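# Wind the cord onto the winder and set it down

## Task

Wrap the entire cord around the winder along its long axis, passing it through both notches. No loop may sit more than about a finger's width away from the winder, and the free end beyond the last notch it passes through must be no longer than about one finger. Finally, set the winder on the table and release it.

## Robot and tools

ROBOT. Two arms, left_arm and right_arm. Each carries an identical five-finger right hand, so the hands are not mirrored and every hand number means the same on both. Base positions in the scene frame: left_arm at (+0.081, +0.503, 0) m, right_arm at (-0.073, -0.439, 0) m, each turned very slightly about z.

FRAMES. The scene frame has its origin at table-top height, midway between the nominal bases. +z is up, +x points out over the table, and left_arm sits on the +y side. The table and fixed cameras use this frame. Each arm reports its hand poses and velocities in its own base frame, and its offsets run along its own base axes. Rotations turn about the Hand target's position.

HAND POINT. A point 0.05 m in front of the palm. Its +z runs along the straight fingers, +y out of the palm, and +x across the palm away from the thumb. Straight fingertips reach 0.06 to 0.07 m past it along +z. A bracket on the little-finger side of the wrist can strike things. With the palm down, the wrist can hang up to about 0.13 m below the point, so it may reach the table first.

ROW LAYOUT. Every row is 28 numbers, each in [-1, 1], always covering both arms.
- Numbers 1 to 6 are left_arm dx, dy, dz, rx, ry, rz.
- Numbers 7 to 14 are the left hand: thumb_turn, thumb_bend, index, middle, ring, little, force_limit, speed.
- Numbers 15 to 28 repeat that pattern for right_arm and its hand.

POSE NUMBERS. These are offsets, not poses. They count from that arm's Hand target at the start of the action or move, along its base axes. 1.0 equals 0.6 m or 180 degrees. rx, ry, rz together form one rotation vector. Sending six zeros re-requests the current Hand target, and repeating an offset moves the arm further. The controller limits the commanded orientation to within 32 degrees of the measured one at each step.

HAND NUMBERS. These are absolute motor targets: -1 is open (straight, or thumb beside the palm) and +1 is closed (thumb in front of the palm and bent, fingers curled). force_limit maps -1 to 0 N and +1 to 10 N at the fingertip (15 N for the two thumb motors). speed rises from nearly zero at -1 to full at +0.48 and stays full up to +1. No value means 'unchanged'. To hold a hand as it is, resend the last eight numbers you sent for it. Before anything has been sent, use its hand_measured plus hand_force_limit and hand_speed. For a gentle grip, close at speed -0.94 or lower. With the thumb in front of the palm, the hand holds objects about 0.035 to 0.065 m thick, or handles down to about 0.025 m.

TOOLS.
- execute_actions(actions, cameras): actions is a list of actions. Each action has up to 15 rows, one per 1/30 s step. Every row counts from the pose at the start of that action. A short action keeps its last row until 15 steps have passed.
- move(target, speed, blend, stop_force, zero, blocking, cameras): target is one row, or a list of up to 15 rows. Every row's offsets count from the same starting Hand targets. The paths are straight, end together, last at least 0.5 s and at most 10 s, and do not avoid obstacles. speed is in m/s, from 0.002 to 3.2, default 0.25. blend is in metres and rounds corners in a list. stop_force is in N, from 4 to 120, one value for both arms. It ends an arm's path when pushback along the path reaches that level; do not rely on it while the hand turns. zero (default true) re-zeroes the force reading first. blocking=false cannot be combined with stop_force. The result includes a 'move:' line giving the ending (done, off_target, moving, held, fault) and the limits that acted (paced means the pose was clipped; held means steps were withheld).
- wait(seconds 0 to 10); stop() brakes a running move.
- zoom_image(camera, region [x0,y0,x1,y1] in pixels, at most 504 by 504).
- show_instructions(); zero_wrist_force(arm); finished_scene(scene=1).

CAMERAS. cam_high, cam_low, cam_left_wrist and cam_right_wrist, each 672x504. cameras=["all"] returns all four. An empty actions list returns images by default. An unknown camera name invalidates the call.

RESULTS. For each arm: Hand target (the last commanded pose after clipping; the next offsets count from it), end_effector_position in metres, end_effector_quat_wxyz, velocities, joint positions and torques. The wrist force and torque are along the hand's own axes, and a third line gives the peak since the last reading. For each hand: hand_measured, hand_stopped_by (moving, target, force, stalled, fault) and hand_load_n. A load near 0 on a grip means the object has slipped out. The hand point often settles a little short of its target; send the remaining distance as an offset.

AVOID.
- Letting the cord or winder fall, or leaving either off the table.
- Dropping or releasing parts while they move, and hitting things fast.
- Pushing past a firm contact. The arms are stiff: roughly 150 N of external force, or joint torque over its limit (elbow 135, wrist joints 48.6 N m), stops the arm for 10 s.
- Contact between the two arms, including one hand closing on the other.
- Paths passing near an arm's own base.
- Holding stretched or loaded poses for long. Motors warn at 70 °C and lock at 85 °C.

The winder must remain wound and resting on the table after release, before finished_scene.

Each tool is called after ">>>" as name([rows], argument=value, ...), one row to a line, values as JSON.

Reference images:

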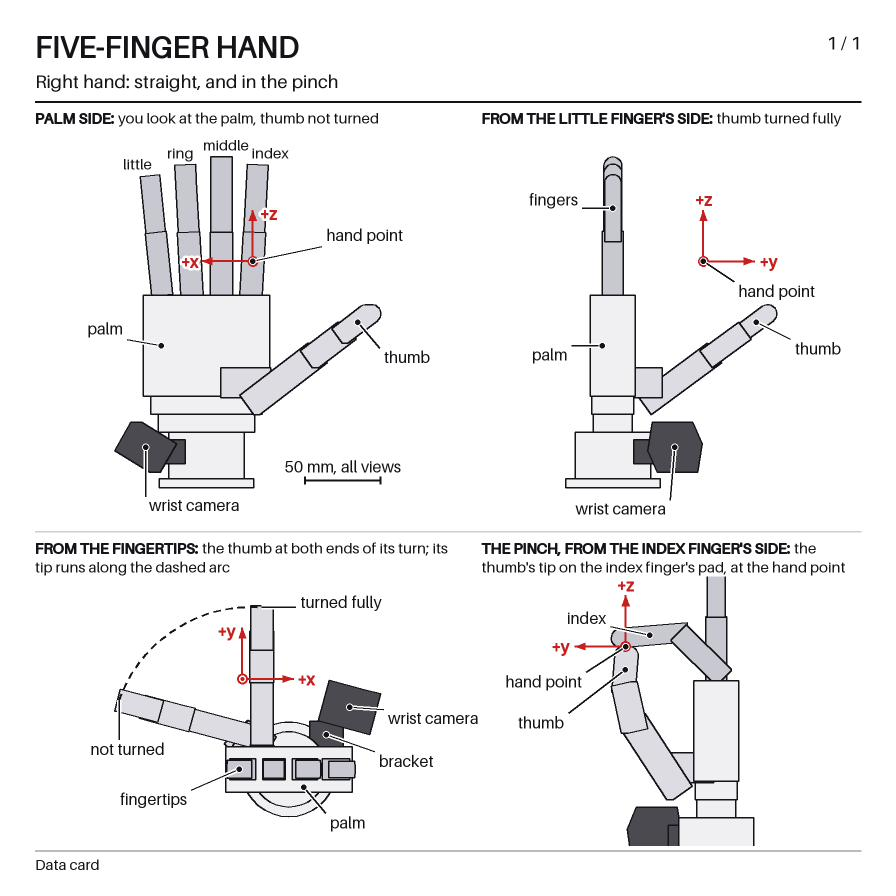

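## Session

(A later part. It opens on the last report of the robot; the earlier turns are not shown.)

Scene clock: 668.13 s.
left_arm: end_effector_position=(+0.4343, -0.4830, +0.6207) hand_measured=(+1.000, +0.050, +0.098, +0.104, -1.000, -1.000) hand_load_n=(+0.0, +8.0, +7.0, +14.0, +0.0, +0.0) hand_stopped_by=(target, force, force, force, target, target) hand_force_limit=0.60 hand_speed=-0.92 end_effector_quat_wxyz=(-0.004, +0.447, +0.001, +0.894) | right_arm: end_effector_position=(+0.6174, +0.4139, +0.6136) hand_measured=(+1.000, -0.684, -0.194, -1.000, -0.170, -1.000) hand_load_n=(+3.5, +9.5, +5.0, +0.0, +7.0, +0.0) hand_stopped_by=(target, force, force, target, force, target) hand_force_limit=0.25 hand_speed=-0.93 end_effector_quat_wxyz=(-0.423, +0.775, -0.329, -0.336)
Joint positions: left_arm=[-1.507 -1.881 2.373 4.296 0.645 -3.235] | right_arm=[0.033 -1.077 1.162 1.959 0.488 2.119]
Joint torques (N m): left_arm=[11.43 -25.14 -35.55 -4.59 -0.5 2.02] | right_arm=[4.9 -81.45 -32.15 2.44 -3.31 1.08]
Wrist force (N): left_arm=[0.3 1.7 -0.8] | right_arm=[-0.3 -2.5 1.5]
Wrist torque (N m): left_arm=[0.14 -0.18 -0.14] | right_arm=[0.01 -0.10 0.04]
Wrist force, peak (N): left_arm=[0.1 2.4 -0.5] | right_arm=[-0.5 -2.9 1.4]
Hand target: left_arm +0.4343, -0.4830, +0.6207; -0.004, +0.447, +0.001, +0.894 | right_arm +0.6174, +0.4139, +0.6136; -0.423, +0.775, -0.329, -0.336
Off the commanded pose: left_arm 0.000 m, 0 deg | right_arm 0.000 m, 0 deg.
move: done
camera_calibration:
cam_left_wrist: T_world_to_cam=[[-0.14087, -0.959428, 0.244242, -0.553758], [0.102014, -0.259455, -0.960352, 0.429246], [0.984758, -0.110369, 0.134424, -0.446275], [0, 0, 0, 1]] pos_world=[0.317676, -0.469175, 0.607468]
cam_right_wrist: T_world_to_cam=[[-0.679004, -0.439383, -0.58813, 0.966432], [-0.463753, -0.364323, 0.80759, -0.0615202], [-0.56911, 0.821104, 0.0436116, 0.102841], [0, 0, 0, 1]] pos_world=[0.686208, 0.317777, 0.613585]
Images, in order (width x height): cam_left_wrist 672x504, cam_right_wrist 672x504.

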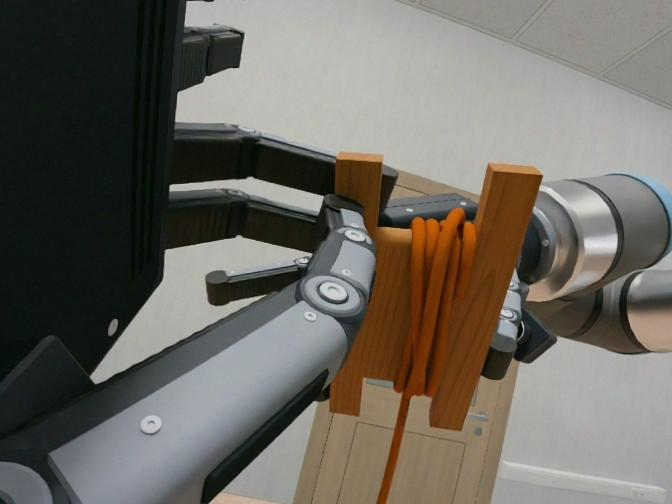

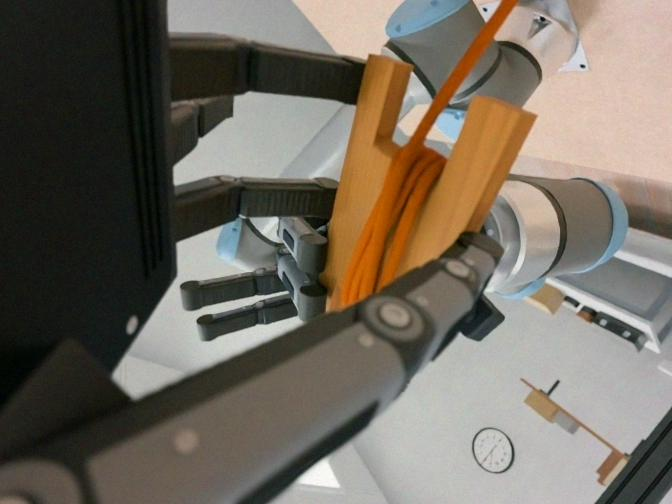

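>>> move(target=[0,0,0,0,0,0,1,-0.06,-0.05,-0.05,-1,-1,0.6,-0.9, 0,0,0,0,0,0,1,-0.4,0,-1,0,-1,0.25,-0.93], speed=0.05, cameras=["cam_left_wrist","cam_right_wrist"])

Scene clock: 669.93 s.
left_arm: end_effector_position=(+0.4343, -0.4830, +0.6207) hand_measured=(+1.000, -0.060, -0.050, -0.050, -1.000, -1.000) hand_load_n=(+0.0, +0.0, +0.0, +0.0, +0.0, +0.0) hand_stopped_by=(target, target, target, target, target, target) hand_force_limit=0.60 hand_speed=-0.90 end_effector_quat_wxyz=(-0.004, +0.447, +0.001, +0.894) | right_arm: end_effector_position=(+0.6174, +0.4139, +0.6136) hand_measured=(+1.000, -0.684, -0.194, -1.000, -0.170, -1.000) hand_load_n=(+2.5, +11.0, +4.0, +0.0, +6.5, +0.0) hand_stopped_by=(target, force, force, target, force, target) hand_force_limit=0.25 hand_speed=-0.93 end_effector_quat_wxyz=(-0.423, +0.775, -0.329, -0.336)
Joint positions: left_arm=[-1.507 -1.881 2.373 4.296 0.645 -3.235] | right_arm=[0.033 -1.077 1.162 1.959 0.488 2.119]
Joint torques (N m): left_arm=[10.07 -24.76 -36.62 -4.29 -0.2 1.96] | right_arm=[-1.23 -79.85 -32.98 3.03 -1.29 0.01]
Wrist force (N): left_arm=[1.2 -0.4 0.3] | right_arm=[1.0 -0.4 -0.3]
Wrist torque (N m): left_arm=[0.22 -0.18 -0.10] | right_arm=[0.03 -0.05 0.03]
Wrist force, peak (N): left_arm=[-0.1 1.6 -2.1] | right_arm=[-0.3 -3.8 0.0]
Hand target: left_arm +0.4343, -0.4830, +0.6207; -0.004, +0.447, +0.001, +0.894 | right_arm +0.6174, +0.4139, +0.6136; -0.423, +0.775, -0.329, -0.336
Off the commanded pose: left_arm 0.000 m, 0 deg | right_arm 0.000 m, 0 deg.
move: done
camera_calibration:
cam_left_wrist: T_world_to_cam=[[-0.14087, -0.959428, 0.244242, -0.553758], [0.102014, -0.259455, -0.960352, 0.429246], [0.984758, -0.110369, 0.134424, -0.446275], [0, 0, 0, 1]] pos_world=[0.317676, -0.469175, 0.607468]
cam_right_wrist: T_world_to_cam=[[-0.679004, -0.439383, -0.58813, 0.966432], [-0.463753, -0.364323, 0.80759, -0.0615202], [-0.56911, 0.821104, 0.0436116, 0.102841], [0, 0, 0, 1]] pos_world=[0.686208, 0.317777, 0.613585]
Images, in order (width x height): cam_left_wrist 672x504, cam_right_wrist 672x504.

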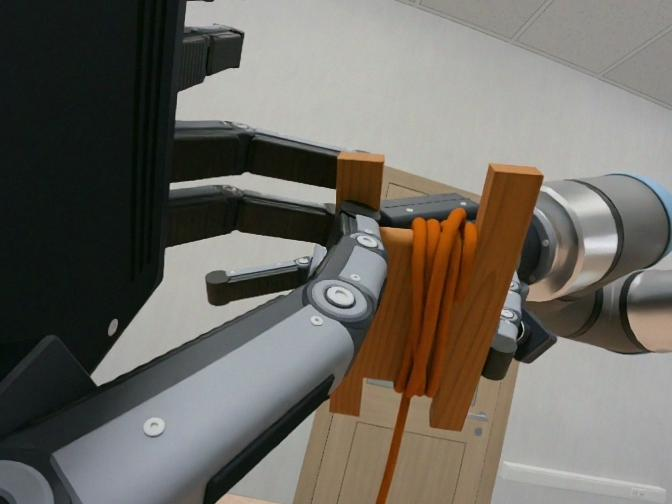

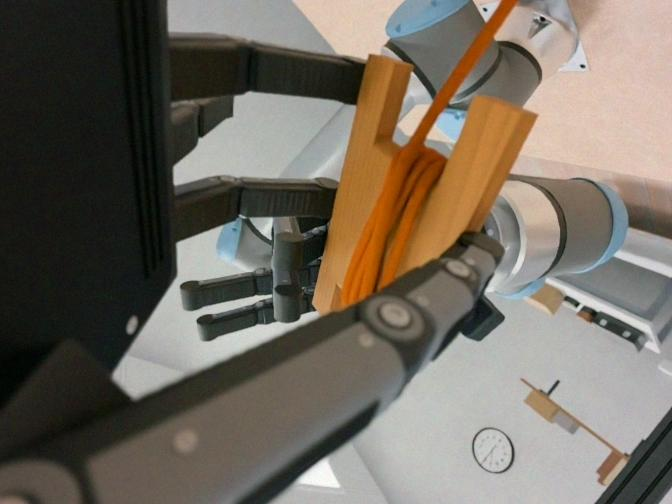

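>>> move([
  [0,0,0,0,0,0,1,-0.2,-0.35,-0.35,-1,-1,0.6,-0.7, 0,0,0,0,0,0,1,-0.4,0,-1,0,-1,0.25,-0.93],
  [-0.016,0,-0.012,0,0,0,1,-0.2,-0.35,-0.35,-1,-1,0.6,-0.7, 0,0,0,0,0,0,1,-0.4,0,-1,0,-1,0.25,-0.93],
  [-0.02,0.15,-0.015,0,0,0,1,-0.2,-0.35,-0.35,-1,-1,0.6,-0.7, 0,0,0,0,0,0,1,-0.4,0,-1,0,-1,0.25,-0.93],
], speed=0.06, blend=[0,0.003,0], cameras=["all"])

Scene clock: 673.07 s.
left_arm: end_effector_position=(+0.4223, -0.3931, +0.6117) hand_measured=(+1.000, -0.200, -0.350, -0.350, -1.000, -1.000) hand_load_n=(+0.5, +0.0, +0.0, +0.0, +0.0, +0.0) hand_stopped_by=(target, target, target, target, target, target) hand_force_limit=0.60 hand_speed=-0.70 end_effector_quat_wxyz=(-0.004, +0.447, +0.001, +0.894) | right_arm: end_effector_position=(+0.6174, +0.4139, +0.6136) hand_measured=(+1.000, -0.682, -0.194, -1.000, -0.170, -1.000) hand_load_n=(+0.0, +0.0, +0.0, +0.0, +0.5, +0.0) hand_stopped_by=(target, force, force, target, force, target) hand_force_limit=0.25 hand_speed=-0.93 end_effector_quat_wxyz=(-0.423, +0.775, -0.329, -0.336)
Joint positions: left_arm=[-1.525 -2.08 2.5 4.343 0.644 -3.205] | right_arm=[0.033 -1.077 1.162 1.959 0.488 2.119]
Joint torques (N m): left_arm=[-12.66 -11.05 -25.17 -1.88 5.09 -3.17] | right_arm=[-7.43 -76.84 -35.07 3.48 0.96 -0.72]
Wrist force (N): left_arm=[0.8 -0.2 0.3] | right_arm=[1.0 -0.5 -0.3]
Wrist torque (N m): left_arm=[0.25 -0.13 -0.14] | right_arm=[0.02 -0.10 0.05]
Wrist force, peak (N): left_arm=[0.9 -0.7 0.9] | right_arm=[0.7 -1.3 -0.7]
Hand target: left_arm +0.4223, -0.3930, +0.6117; -0.004, +0.447, +0.001, +0.894 | right_arm +0.6174, +0.4139, +0.6136; -0.423, +0.775, -0.329, -0.336
Off the commanded pose: left_arm 0.000 m, 0 deg | right_arm 0.000 m, 0 deg.
move: done
camera_calibration:
cam_left_wrist: T_world_to_cam=[[-0.140681, -0.959449, 0.244267, -0.467064], [0.102065, -0.25946, -0.960345, 0.44512], [0.98478, -0.110172, 0.134427, -0.423358], [0, 0, 0, 1]] pos_world=[0.305776, -0.379276, 0.598468]
cam_right_wrist: T_world_to_cam=[[-0.679004, -0.439383, -0.58813, 0.966432], [-0.463753, -0.364323, 0.80759, -0.0615202], [-0.56911, 0.821104, 0.0436116, 0.102841], [0, 0, 0, 1]] pos_world=[0.686208, 0.317777, 0.613585]

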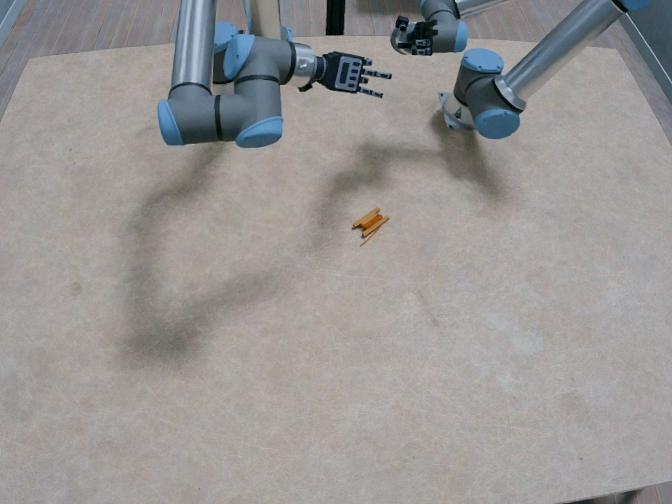

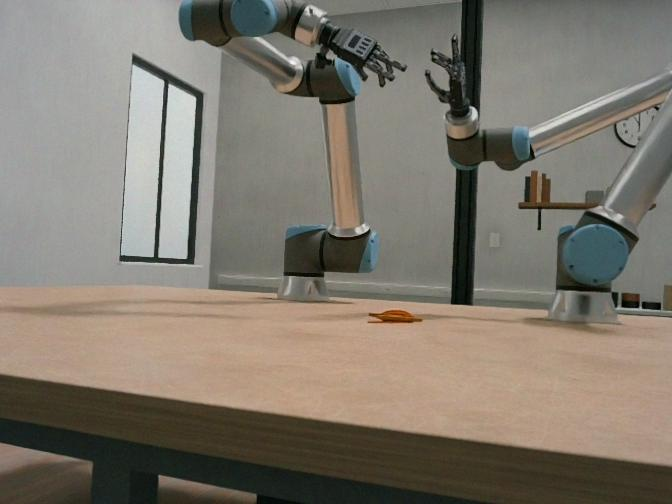

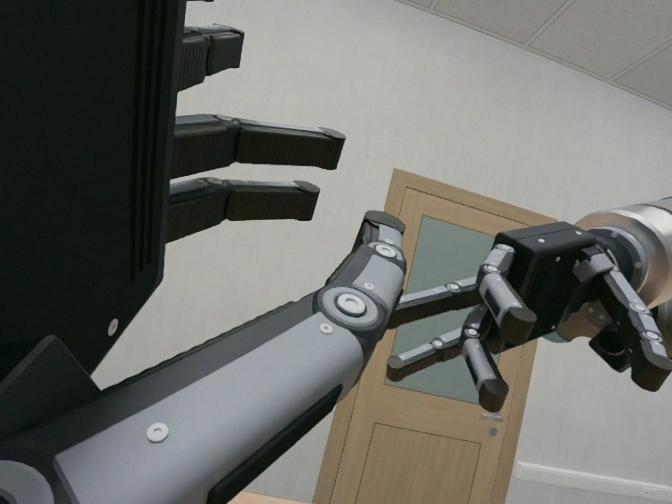

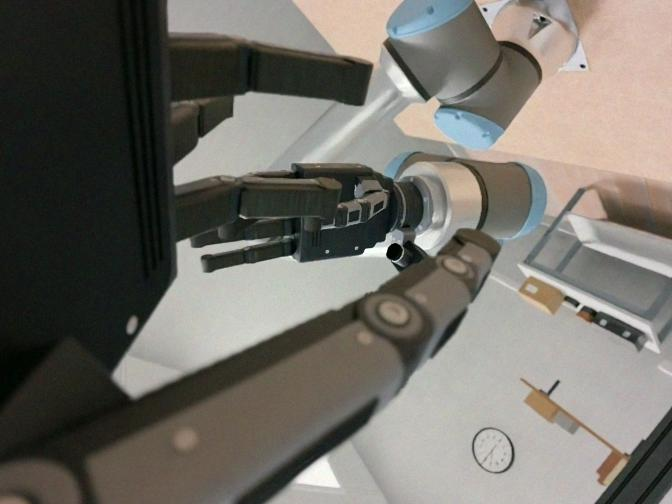

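>>> zoom_image(camera="cam_high", region=[330, 190, 410, 260])

>>> zoom_image(camera="cam_low", region=[350, 290, 440, 340])

Scaled by 6.300 from the camera's 672x504 image, which has a finer 960x720 frame.

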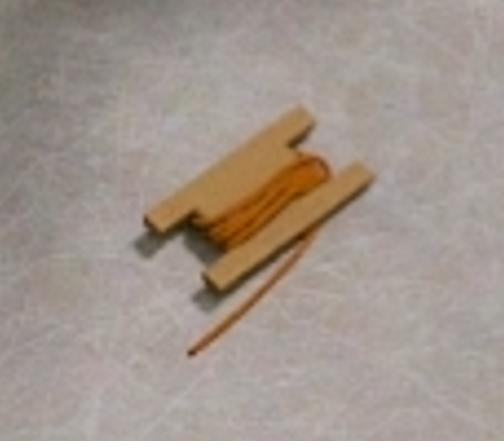

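Scaled by 5.600 from the camera's 672x504 image, which has a finer 960x720 frame.

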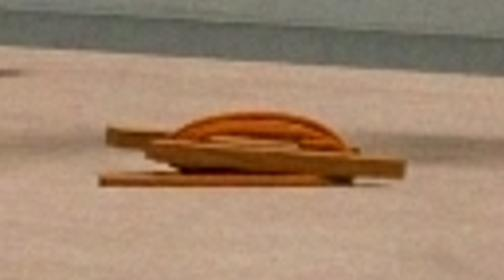

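>>> move([
  [0,0,0,0,0,0,1,-0.2,-0.35,-0.35,-1,-1,0.6,-0.7, 0.12,-0.03,-0.27,-0.1457,-0.1158,0.1135,1,-0.9,-1,-1,-1,-1,0.25,-0.3],
  [0,0,0,0,0,0,1,-0.2,-0.35,-0.35,-1,-1,0.6,-0.7, 0.204,0.127,-0.72,-0.2914,-0.2317,0.2269,1,-0.9,-1,-1,-1,-1,0.25,-0.3],
], speed=0.3, blend=[0.05,0], cameras=["cam_high","cam_right_wrist"])

Scene clock: 677.20 s.
left_arm: end_effector_position=(+0.4223, -0.3930, +0.6117) hand_measured=(+1.000, -0.200, -0.350, -0.350, -1.000, -1.000) hand_load_n=(+0.0, +0.5, +0.0, +0.0, +0.0, -0.5) hand_stopped_by=(target, target, target, target, target, target) hand_force_limit=0.60 hand_speed=-0.70 end_effector_quat_wxyz=(-0.004, +0.447, +0.001, +0.894) | right_arm: end_effector_position=(+0.7398, +0.4900, +0.1818) hand_measured=(+1.000, -0.900, -1.000, -1.000, -1.000, -1.000) hand_load_n=(+0.0, +0.0, +0.0, +0.0, +0.0, +0.0) hand_stopped_by=(target, target, target, target, target, target) hand_force_limit=0.25 hand_speed=-0.30 end_effector_quat_wxyz=(+0.000, +1.000, +0.000, +0.000)
Joint positions: left_arm=[-1.525 -2.08 2.501 4.344 0.644 -3.205] | right_arm=[0.435 -0.649 0.829 1.39 1.571 2.005]
Joint torques (N m): left_arm=[-13.14 -13.86 -26.68 -2.08 2.62 -3.4] | right_arm=[9.21 -82.29 -41.44 1.68 2.39 -2.42]
Wrist force (N): left_arm=[0.8 -0.7 0.3] | right_arm=[-1.6 -1.8 0.2]
Wrist torque (N m): left_arm=[0.16 -0.12 -0.16] | right_arm=[-0.15 0.21 0.15]
Wrist force, peak (N): left_arm=[1.2 -0.6 0.8] | right_arm=[-1.0 -2.5 1.8]
Hand target: left_arm +0.4223, -0.3930, +0.6117; -0.004, +0.447, +0.001, +0.894 | right_arm +0.7398, +0.4901, +0.1816; +0.000, +1.000, +0.000, +0.001
Off the commanded pose: left_arm 0.000 m, 0 deg | right_arm 0.000 m, 0 deg.
move: done
camera_calibration:
cam_right_wrist: T_world_to_cam=[[0.190526, -0.981366, -0.0249044, 0.348939], [-0.821469, -0.17327, 0.543293, 0.590735], [-0.537484, -0.0830529, -0.839174, 0.708905], [0, 0, 0, 1]] pos_world=[0.799814, 0.50367, 0.282643]
Images, in order (width x height): cam_high 672x504, cam_right_wrist 672x504.

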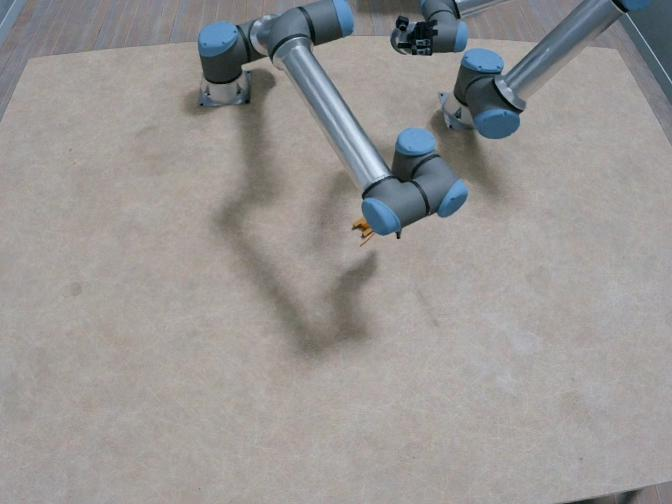

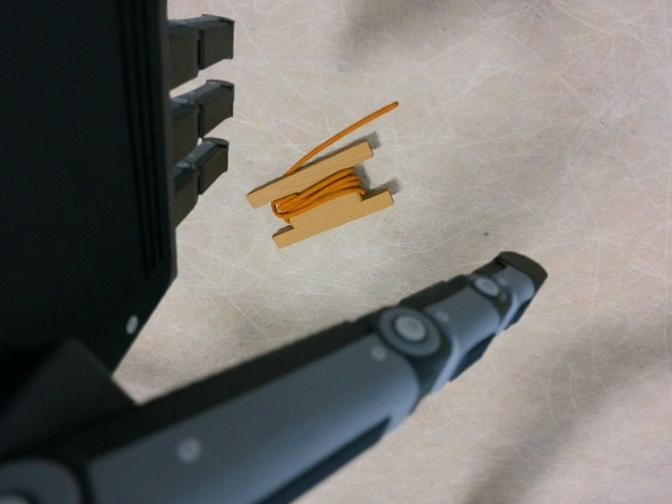

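>>> zoom_image(camera="cam_right_wrist", region=[230, 80, 420, 260])

Scaled by 2.653 from the camera's 672x504 image, which has a finer 960x720 frame.

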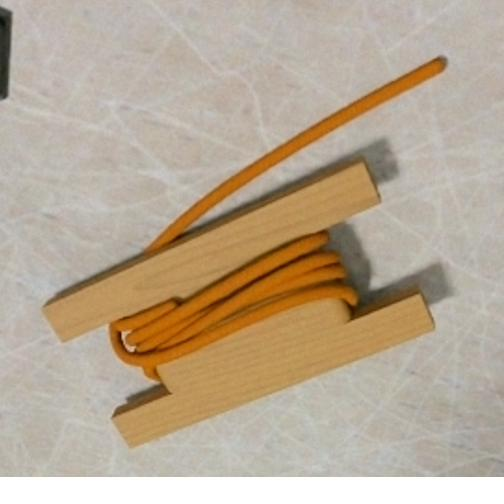

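>>> move(target=[0,0,0,0,0,0,1,-0.2,-0.35,-0.35,-1,-1,0.6,-0.7, -0.113,0.0365,-0.1027,0.2504,-0.1468,-0.2688,1,-0.9,-0.4,-1,-0.4,-1,0.25,-0.3], speed=0.3, cameras=["cam_low","cam_right_wrist"])

>>> zoom_image(camera="cam_right_wrist", region=[250, 100, 672, 504])

Scene clock: 683.53 s.
left_arm: end_effector_position=(+0.4223, -0.3930, +0.6117) hand_measured=(+1.000, -0.200, -0.350, -0.350, -1.000, -1.000) hand_load_n=(+0.0, +0.0, +0.0, +0.0, +0.0, +0.0) hand_stopped_by=(target, target, target, target, target, target) hand_force_limit=0.60 hand_speed=-0.70 end_effector_quat_wxyz=(-0.004, +0.447, +0.001, +0.894) | right_arm: end_effector_position=(+0.6721, +0.5120, +0.1200) hand_measured=(+1.000, -0.900, -0.400, -1.000, -0.400, -1.000) hand_load_n=(+0.5, +0.0, +0.0, +0.0, +0.0, +0.0) hand_stopped_by=(target, target, target, target, target, target) hand_force_limit=0.25 hand_speed=-0.30 end_effector_quat_wxyz=(-0.368, +0.813, -0.395, +0.217) end_effector_velocity=(+0.000, +0.001, +0.000) end_effector_angular_velocity=(+0.003, -0.004, -0.001)
Joint positions: left_arm=[-1.525 -2.08 2.501 4.344 0.644 -3.205] | right_arm=[0.369 -1.148 1.721 0.127 1.403 2.923]
Joint velocities: left_arm=[within noise] | right_arm=[0.001 -0.001 0.002 -0.006 0.001 0.002]
Joint torques (N m): left_arm=[-12.6 -14.4 -26.76 -2.1 -0.76 -3.52] | right_arm=[10.28 -73.68 -25.6 -0.97 2.6 1.71]
Wrist force (N): left_arm=[0.4 -0.3 0.4] | right_arm=[-0.9 -0.5 -0.1]
Wrist torque (N m): left_arm=[0.22 -0.08 -0.17] | right_arm=[-0.04 0.09 -0.16]
Wrist force, peak (N): left_arm=[1.2 -0.3 0.9] | right_arm=[-0.7 -2.3 0.5]
Hand target: left_arm +0.4223, -0.3930, +0.6117; -0.004, +0.447, +0.001, +0.894 | right_arm +0.6720, +0.5120, +0.1199; -0.368, +0.813, -0.396, +0.217
Off the commanded pose: left_arm 0.000 m, 0 deg | right_arm 0.000 m, 0 deg.
move: done
camera_calibration:
cam_right_wrist: T_world_to_cam=[[-0.346001, -0.550499, -0.759759, 0.61], [-0.92084, 0.354454, 0.162532, 0.414758], [0.179826, 0.755852, -0.629563, -0.314221], [0, 0, 0, 1]] pos_world=[0.649491, 0.426297, 0.198219]
Images, in order (width x height): cam_low 672x504, cam_right_wrist 672x504.

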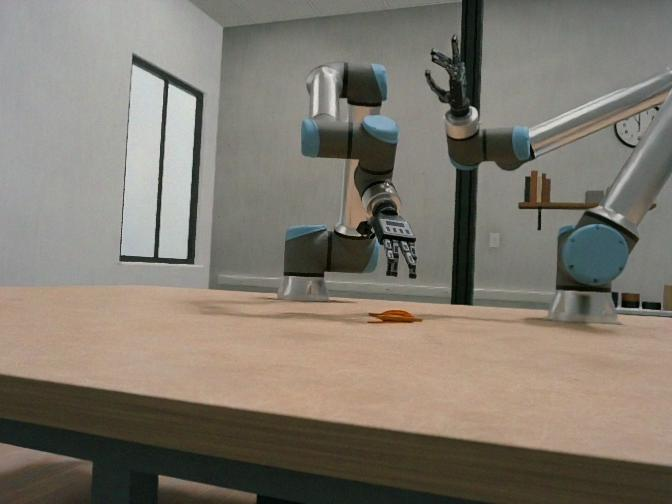

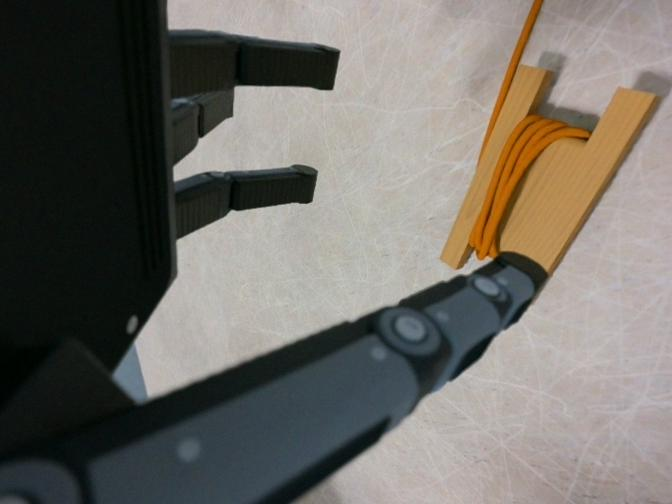

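Scaled by 1.194 from the camera's 672x504 image, which has a finer 960x720 frame.

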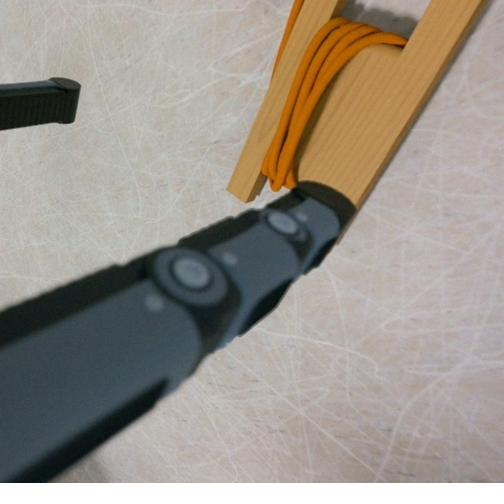

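>>> move(target=[0,0,0,0,0,0,1,-0.2,-0.35,-0.35,-1,-1,0.6,-0.7, -0.002,-0.0118,-0.1605,0,0,0,1,-0.9,-0.4,-1,-0.4,-1,0.25,-0.3], speed=0.06, stop_force=5, cameras=["all"])

>>> zoom_image(camera="cam_right_wrist", region=[170, 0, 600, 360])

>>> zoom_image(camera="cam_low", region=[330, 200, 470, 340])

Scene clock: 686.93 s.
left_arm: end_effector_position=(+0.4223, -0.3930, +0.6117) hand_measured=(+1.000, -0.200, -0.350, -0.350, -1.000, -1.000) hand_load_n=(+0.0, +0.0, +0.0, +0.0, +0.0, +0.0) hand_stopped_by=(target, target, target, target, target, target) hand_force_limit=0.60 hand_speed=-0.70 end_effector_quat_wxyz=(-0.004, +0.447, +0.001, +0.894) | right_arm: end_effector_position=(+0.6708, +0.5049, +0.0236) hand_measured=(+1.000, -0.900, -0.400, -1.000, -0.400, -1.000) hand_load_n=(+0.0, +0.0, +0.0, +0.0, +0.0, +0.0) hand_stopped_by=(target, target, target, target, target, target) hand_force_limit=0.25 hand_speed=-0.30 end_effector_quat_wxyz=(-0.368, +0.813, -0.396, +0.217)
Joint positions: left_arm=[-1.525 -2.08 2.501 4.344 0.644 -3.205] | right_arm=[0.359 -1.058 1.789 -0.03 1.396 2.917]
Joint torques (N m): left_arm=[-11.69 -13.7 -29.22 -2.24 -0.98 -3.4] | right_arm=[-18.55 -53.63 -22.81 -1.01 -3.52 -2.5]
Wrist force (N): left_arm=[0.7 -0.2 0.7] | right_arm=[-0.8 -0.1 -0.3]
Wrist torque (N m): left_arm=[0.22 -0.12 -0.15] | right_arm=[0.03 0.08 0.08]
Wrist force, peak (N): left_arm=[1.0 -0.6 0.8] | right_arm=[-1.2 -1.0 -0.6]
Hand target: left_arm +0.4223, -0.3930, +0.6117; -0.004, +0.447, +0.001, +0.894 | right_arm +0.6708, +0.5049, +0.0236; -0.368, +0.813, -0.396, +0.217
Off the commanded pose: left_arm 0.000 m, 0 deg | right_arm 0.000 m, 0 deg.
move: done
camera_calibration:
cam_left_wrist: T_world_to_cam=[[-0.14087, -0.959428, 0.244242, -0.466901], [0.102014, -0.259455, -0.960352, 0.445178], [0.984758, -0.110369, 0.134424, -0.423315], [0, 0, 0, 1]] pos_world=[0.305676, -0.379175, 0.598468]
cam_right_wrist: T_world_to_cam=[[-0.345977, -0.550252, -0.759949, 0.532411], [-0.92079, 0.354631, 0.162427, 0.431726], [0.180126, 0.75595, -0.629361, -0.369521], [0, 0, 0, 1]] pos_world=[0.648291, 0.419196, 0.10192]

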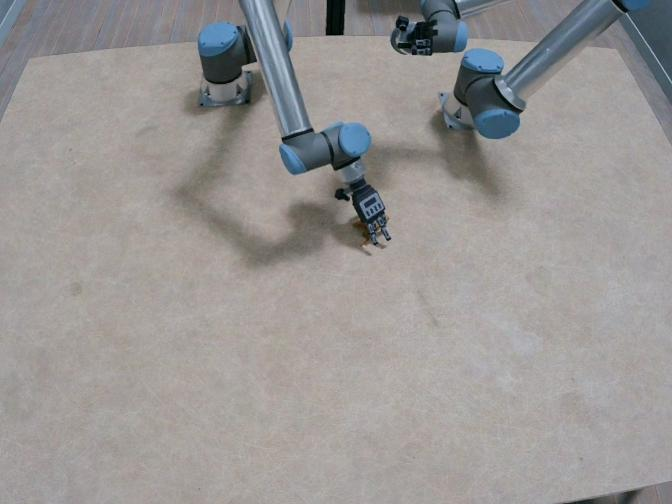

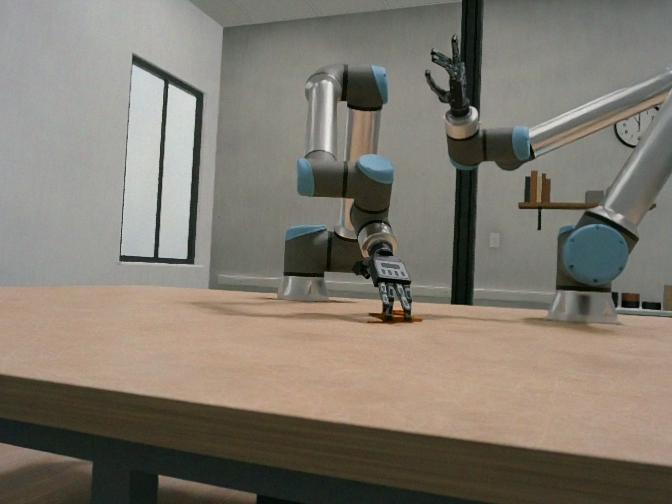

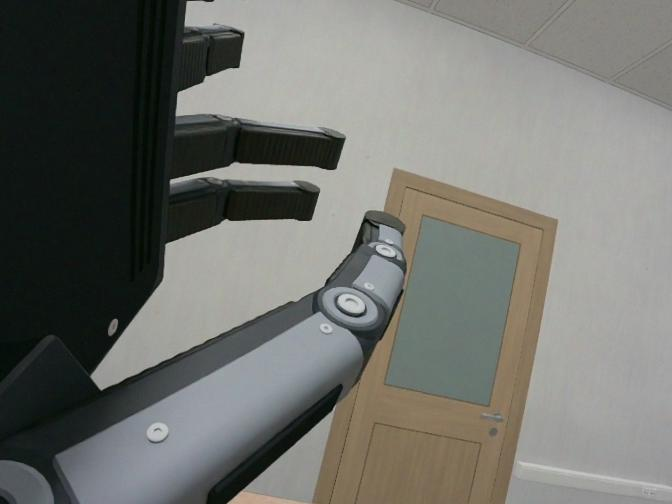

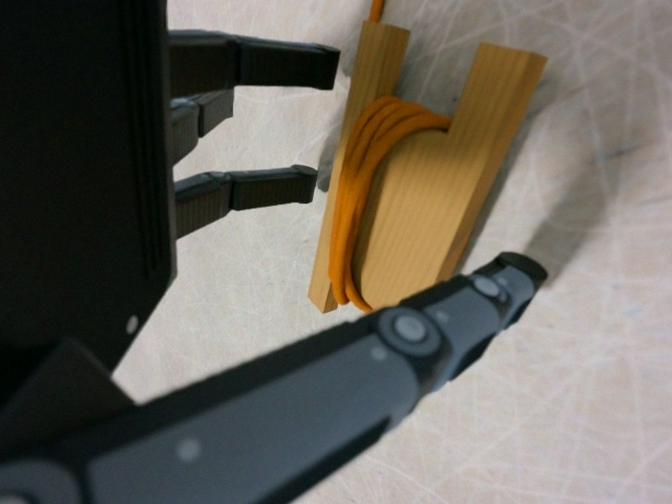

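Scaled by 1.172 from the camera's 672x504 image, which has a finer 960x720 frame.

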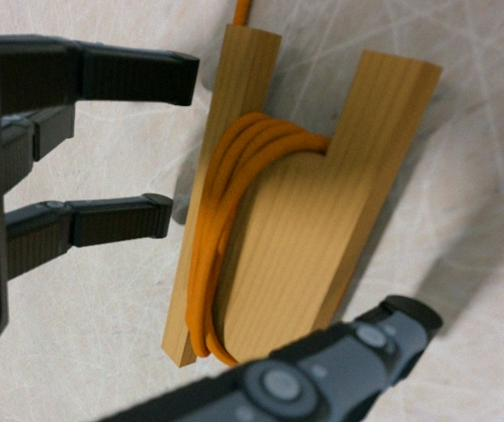

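Scaled by 3.600 from the camera's 672x504 image, which has a finer 960x720 frame.

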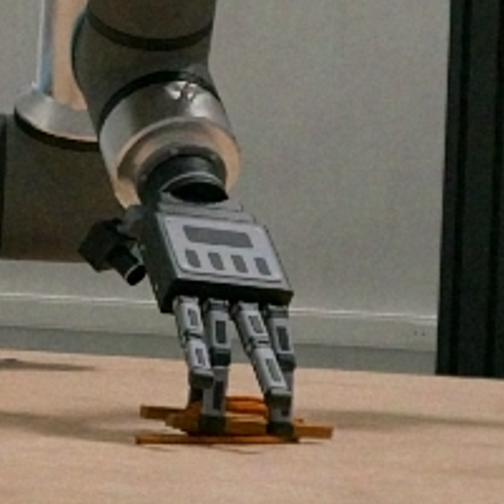

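>>> move(target=[0,0,0,0,0,0,1,-0.2,-0.35,-0.35,-1,-1,0.6,-0.7, 0,0,0,0,0,0,1,-0.3,0.02,-1,0.02,-1,-0.3,-0.9], speed=0.05, cameras=["cam_right_wrist"])

Scene clock: 688.37 s.
left_arm: end_effector_position=(+0.4223, -0.3930, +0.6117) hand_measured=(+1.000, -0.200, -0.350, -0.350, -1.000, -1.000) hand_load_n=(+0.0, +0.0, +0.0, +0.0, +0.0, +0.0) hand_stopped_by=(target, target, target, target, target, target) hand_force_limit=0.60 hand_speed=-0.70 end_effector_quat_wxyz=(-0.004, +0.447, +0.001, +0.894) | right_arm: end_effector_position=(+0.6708, +0.5049, +0.0236) hand_measured=(+1.000, -0.766, -0.132, -1.000, -0.132, -1.000) hand_load_n=(+1.5, +8.5, +5.0, +0.0, +3.5, +0.0) hand_stopped_by=(target, force, force, target, force, target) hand_force_limit=-0.30 hand_speed=-0.90 end_effector_quat_wxyz=(-0.368, +0.813, -0.396, +0.217)
Joint positions: left_arm=[-1.525 -2.08 2.501 4.344 0.644 -3.205] | right_arm=[0.359 -1.058 1.789 -0.03 1.396 2.917]
Joint torques (N m): left_arm=[-11.75 -13.27 -29.1 -2.09 -0.6 -3.41] | right_arm=[-17.46 -53.39 -23.65 -0.59 -3.52 -2.33]
Wrist force (N): left_arm=[0.8 -0.5 0.1] | right_arm=[-0.6 -1.2 -0.5]
Wrist torque (N m): left_arm=[0.22 -0.12 -0.15] | right_arm=[-0.06 0.06 0.06]
Wrist force, peak (N): left_arm=[1.0 -0.5 0.8] | right_arm=[-0.7 -1.3 -0.3]
Hand target: left_arm +0.4223, -0.3930, +0.6117; -0.004, +0.447, +0.001, +0.894 | right_arm +0.6708, +0.5049, +0.0236; -0.368, +0.813, -0.396, +0.217
Off the commanded pose: left_arm 0.000 m, 0 deg | right_arm 0.000 m, 0 deg.
move: done
camera_calibration:
cam_right_wrist: T_world_to_cam=[[-0.345977, -0.550252, -0.759949, 0.532411], [-0.92079, 0.354631, 0.162427, 0.431726], [0.180126, 0.75595, -0.629361, -0.369521], [0, 0, 0, 1]] pos_world=[0.648291, 0.419196, 0.10192]
Images, in order (width x height): cam_right_wrist 672x504.

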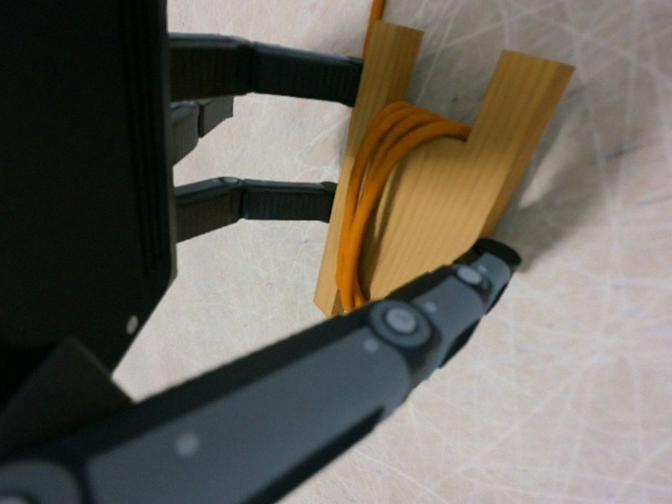

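>>> move(target=[0,0,0,0,0,0,1,-0.2,-0.35,-0.35,-1,-1,0.6,-0.7, 0,0,0,0,0,0,1,-0.5,0.05,-1,0.05,-1,0.35,-0.92], speed=0.05, cameras=[])

Scene clock: 689.07 s.
left_arm: end_effector_position=(+0.4223, -0.3930, +0.6117) hand_measured=(+1.000, -0.200, -0.350, -0.350, -1.000, -1.000) hand_load_n=(+0.5, +0.0, +0.0, +0.0, +0.0, +0.0) hand_stopped_by=(target, target, target, target, target, target) hand_force_limit=0.60 hand_speed=-0.70 end_effector_quat_wxyz=(-0.004, +0.447, +0.001, +0.894) | right_arm: end_effector_position=(+0.6708, +0.5049, +0.0236) hand_measured=(+1.000, -0.768, -0.120, -1.000, -0.112, -1.000) hand_load_n=(+3.5, +15.0, +6.5, +0.0, +8.0, +0.0) hand_stopped_by=(target, force, force, target, force, target) hand_force_limit=0.35 hand_speed=-0.92 end_effector_quat_wxyz=(-0.368, +0.813, -0.396, +0.217)
Joint positions: left_arm=[-1.525 -2.08 2.501 4.344 0.644 -3.205] | right_arm=[0.359 -1.058 1.789 -0.03 1.396 2.917]
Joint torques (N m): left_arm=[-11.48 -13.05 -29.22 -1.94 -1.09 -3.11] | right_arm=[-18.1 -55.08 -23.2 -0.63 -3.48 -2.39]
Wrist force (N): left_arm=[0.8 -0.5 0.4] | right_arm=[-0.3 -1.8 -0.8]
Wrist torque (N m): left_arm=[0.20 -0.13 -0.15] | right_arm=[-0.04 0.03 0.08]
Wrist force, peak (N): left_arm=[0.9 -0.4 0.7] | right_arm=[-1.0 -2.0 -1.0]
Hand target: left_arm +0.4223, -0.3930, +0.6117; -0.004, +0.447, +0.001, +0.894 | right_arm +0.6708, +0.5049, +0.0236; -0.368, +0.813, -0.396, +0.217
Off the commanded pose: left_arm 0.000 m, 0 deg | right_arm 0.000 m, 0 deg.
move: done
No camera images: "cameras" was empty.

>>> move(target=[0,0,0,0,0,0,1,-0.2,-0.35,-0.35,-1,-1,0.6,-0.7, 0,0,0.03,0,0,0,1,-0.5,0.05,-1,0.05,-1,0.35,-0.92], speed=0.03, cameras=["cam_low","cam_right_wrist"])

>>> zoom_image(camera="cam_low", region=[340, 240, 460, 340])

Scene clock: 690.20 s.
left_arm: end_effector_position=(+0.4223, -0.3930, +0.6117) hand_measured=(+1.000, -0.200, -0.350, -0.350, -1.000, -1.000) hand_load_n=(+0.0, +0.0, +0.0, +0.0, +0.0, +0.0) hand_stopped_by=(target, target, target, target, target, target) hand_force_limit=0.60 hand_speed=-0.70 end_effector_quat_wxyz=(-0.004, +0.447, +0.001, +0.894) | right_arm: end_effector_position=(+0.6708, +0.5049, +0.0414) hand_measured=(+1.000, -0.768, -0.120, -1.000, -0.112, -1.000) hand_load_n=(+4.0, +15.5, +6.5, +0.0, +8.0, +0.0) hand_stopped_by=(target, force, force, target, force, target) hand_force_limit=0.35 hand_speed=-0.92 end_effector_quat_wxyz=(-0.368, +0.813, -0.396, +0.217)
Joint positions: left_arm=[-1.525 -2.08 2.501 4.344 0.644 -3.205] | right_arm=[0.359 -1.078 1.78 -0.002 1.396 2.917]
Joint torques (N m): left_arm=[-11.65 -13.82 -28.65 -2.31 -1.03 -3.23] | right_arm=[-16.53 -75.92 -35.86 2.63 -3.4 -1.56]
Wrist force (N): left_arm=[1.2 -0.3 0.4] | right_arm=[-0.8 0.0 0.2]
Wrist torque (N m): left_arm=[0.23 -0.19 -0.13] | right_arm=[-0.01 0.07 0.07]
Wrist force, peak (N): left_arm=[0.9 -0.7 0.7] | right_arm=[-1.1 -1.8 -0.9]
Hand target: left_arm +0.4223, -0.3930, +0.6117; -0.004, +0.447, +0.001, +0.894 | right_arm +0.6708, +0.5049, +0.0416; -0.368, +0.813, -0.396, +0.217
Off the commanded pose: left_arm 0.000 m, 0 deg | right_arm 0.000 m, 0 deg.
move: done
camera_calibration:
cam_right_wrist: T_world_to_cam=[[-0.345977, -0.550252, -0.759949, 0.545862], [-0.92079, 0.354631, 0.162427, 0.428851], [0.180126, 0.75595, -0.629361, -0.358381], [0, 0, 0, 1]] pos_world=[0.648291, 0.419196, 0.11962]
Images, in order (width x height): cam_low 672x504, cam_right_wrist 672x504.

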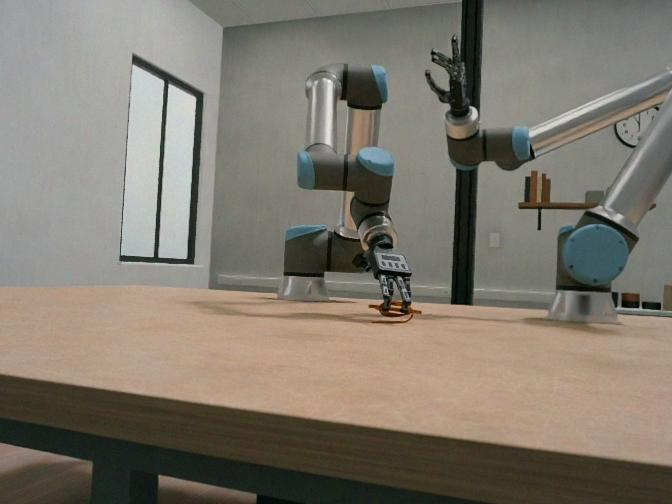

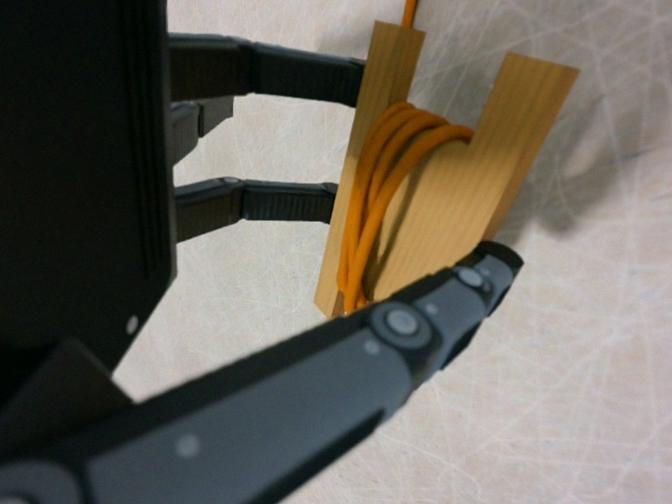

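Scaled by 4.200 from the camera's 672x504 image, which has a finer 960x720 frame.

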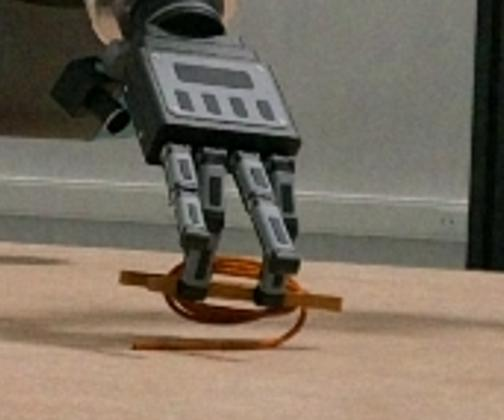

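>>> move(target=[0,0,0,0,0,0,1,-0.2,-0.35,-0.35,-1,-1,0.6,-0.7, 0.0362,0.0447,0.002,0,0,0.0356,1,-0.5,0.05,-1,0.05,-1,0.35,-0.92], speed=0.04, cameras=["cam_high","cam_low","cam_right_wrist"])

>>> zoom_image(camera="cam_low", region=[340, 240, 460, 340])

>>> zoom_image(camera="cam_right_wrist", region=[250, 0, 672, 360])

>>> zoom_image(camera="cam_high", region=[320, 170, 420, 270])

Scene clock: 692.93 s.
left_arm: end_effector_position=(+0.4223, -0.3930, +0.6117) hand_measured=(+1.000, -0.200, -0.350, -0.350, -1.000, -1.000) hand_load_n=(+0.0, +0.0, +0.0, +0.0, +0.0, +0.0) hand_stopped_by=(target, target, target, target, target, target) hand_force_limit=0.60 hand_speed=-0.70 end_effector_quat_wxyz=(-0.004, +0.447, +0.001, +0.894) | right_arm: end_effector_position=(+0.6925, +0.5316, +0.0428) hand_measured=(+1.000, -0.768, -0.120, -1.000, -0.112, -1.000) hand_load_n=(+3.5, +15.5, +6.5, +0.0, +8.0, +0.0) hand_stopped_by=(target, force, force, target, force, target) hand_force_limit=0.35 hand_speed=-0.92 end_effector_quat_wxyz=(-0.380, +0.834, -0.350, +0.196)
Joint positions: left_arm=[-1.525 -2.08 2.501 4.344 0.644 -3.205] | right_arm=[0.36 -1.028 1.696 0.049 1.312 2.843]
Joint torques (N m): left_arm=[-11.47 -12.77 -29.03 -2.12 -1.06 -3.43] | right_arm=[9.72 -54.81 -36.36 2.68 -3.58 -2.75]
Wrist force (N): left_arm=[0.8 -0.7 0.4] | right_arm=[-1.1 -0.2 -0.2]
Wrist torque (N m): left_arm=[0.17 -0.13 -0.16] | right_arm=[-0.02 0.11 0.07]
Wrist force, peak (N): left_arm=[1.0 -0.7 0.5] | right_arm=[-1.4 -0.6 0.2]
Hand target: left_arm +0.4223, -0.3930, +0.6117; -0.004, +0.447, +0.001, +0.894 | right_arm +0.6926, +0.5317, +0.0428; -0.380, +0.834, -0.349, +0.196
Off the commanded pose: left_arm 0.000 m, 0 deg | right_arm 0.000 m, 0 deg.
move: done
camera_calibration:
cam_right_wrist: T_world_to_cam=[[-0.282654, -0.585343, -0.759921, 0.543975], [-0.954509, 0.250072, 0.162408, 0.517938], [0.0949703, 0.771257, -0.629399, -0.330698], [0, 0, 0, 1]] pos_world=[0.679539, 0.443943, 0.12112]
Images, in order (width x height): cam_high 672x504, cam_low 672x504, cam_right_wrist 672x504.

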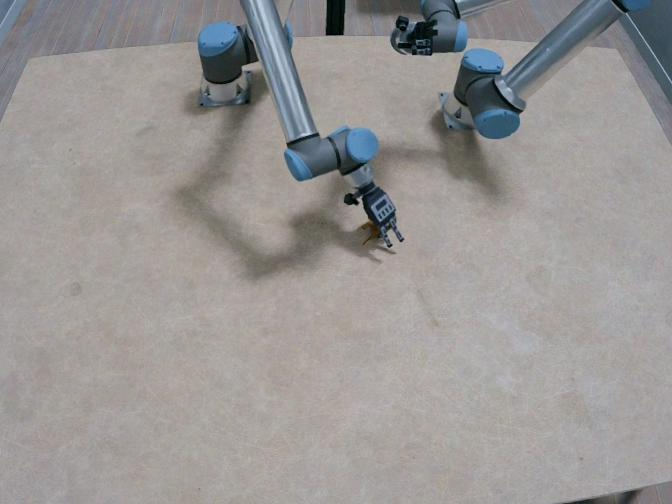

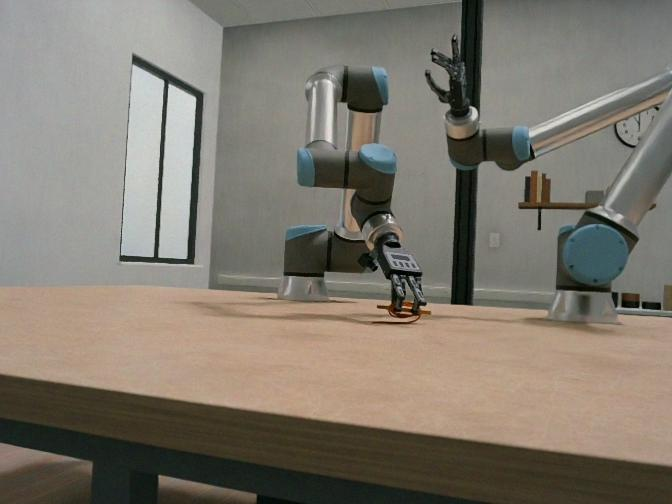

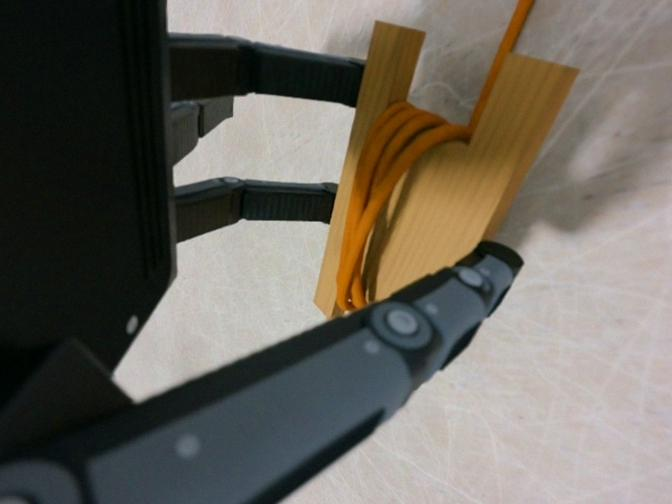

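Scaled by 4.200 from the camera's 672x504 image, which has a finer 960x720 frame.

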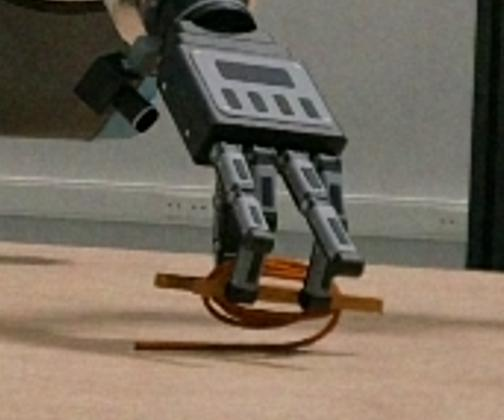

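Scaled by 1.194 from the camera's 672x504 image, which has a finer 960x720 frame.

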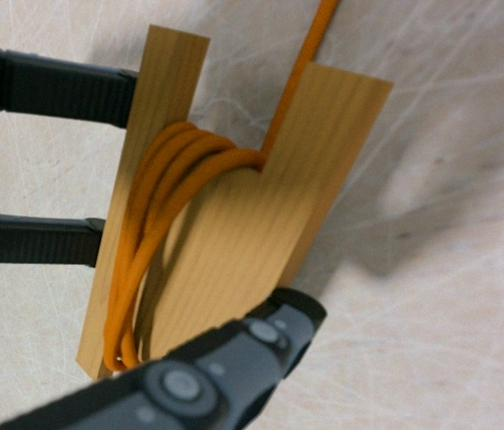

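Scaled by 5.040 from the camera's 672x504 image, which has a finer 960x720 frame.

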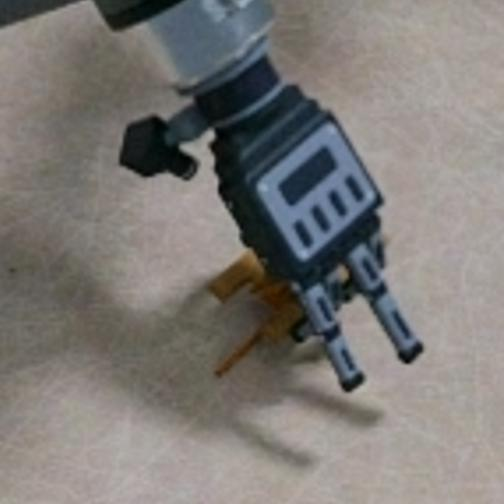

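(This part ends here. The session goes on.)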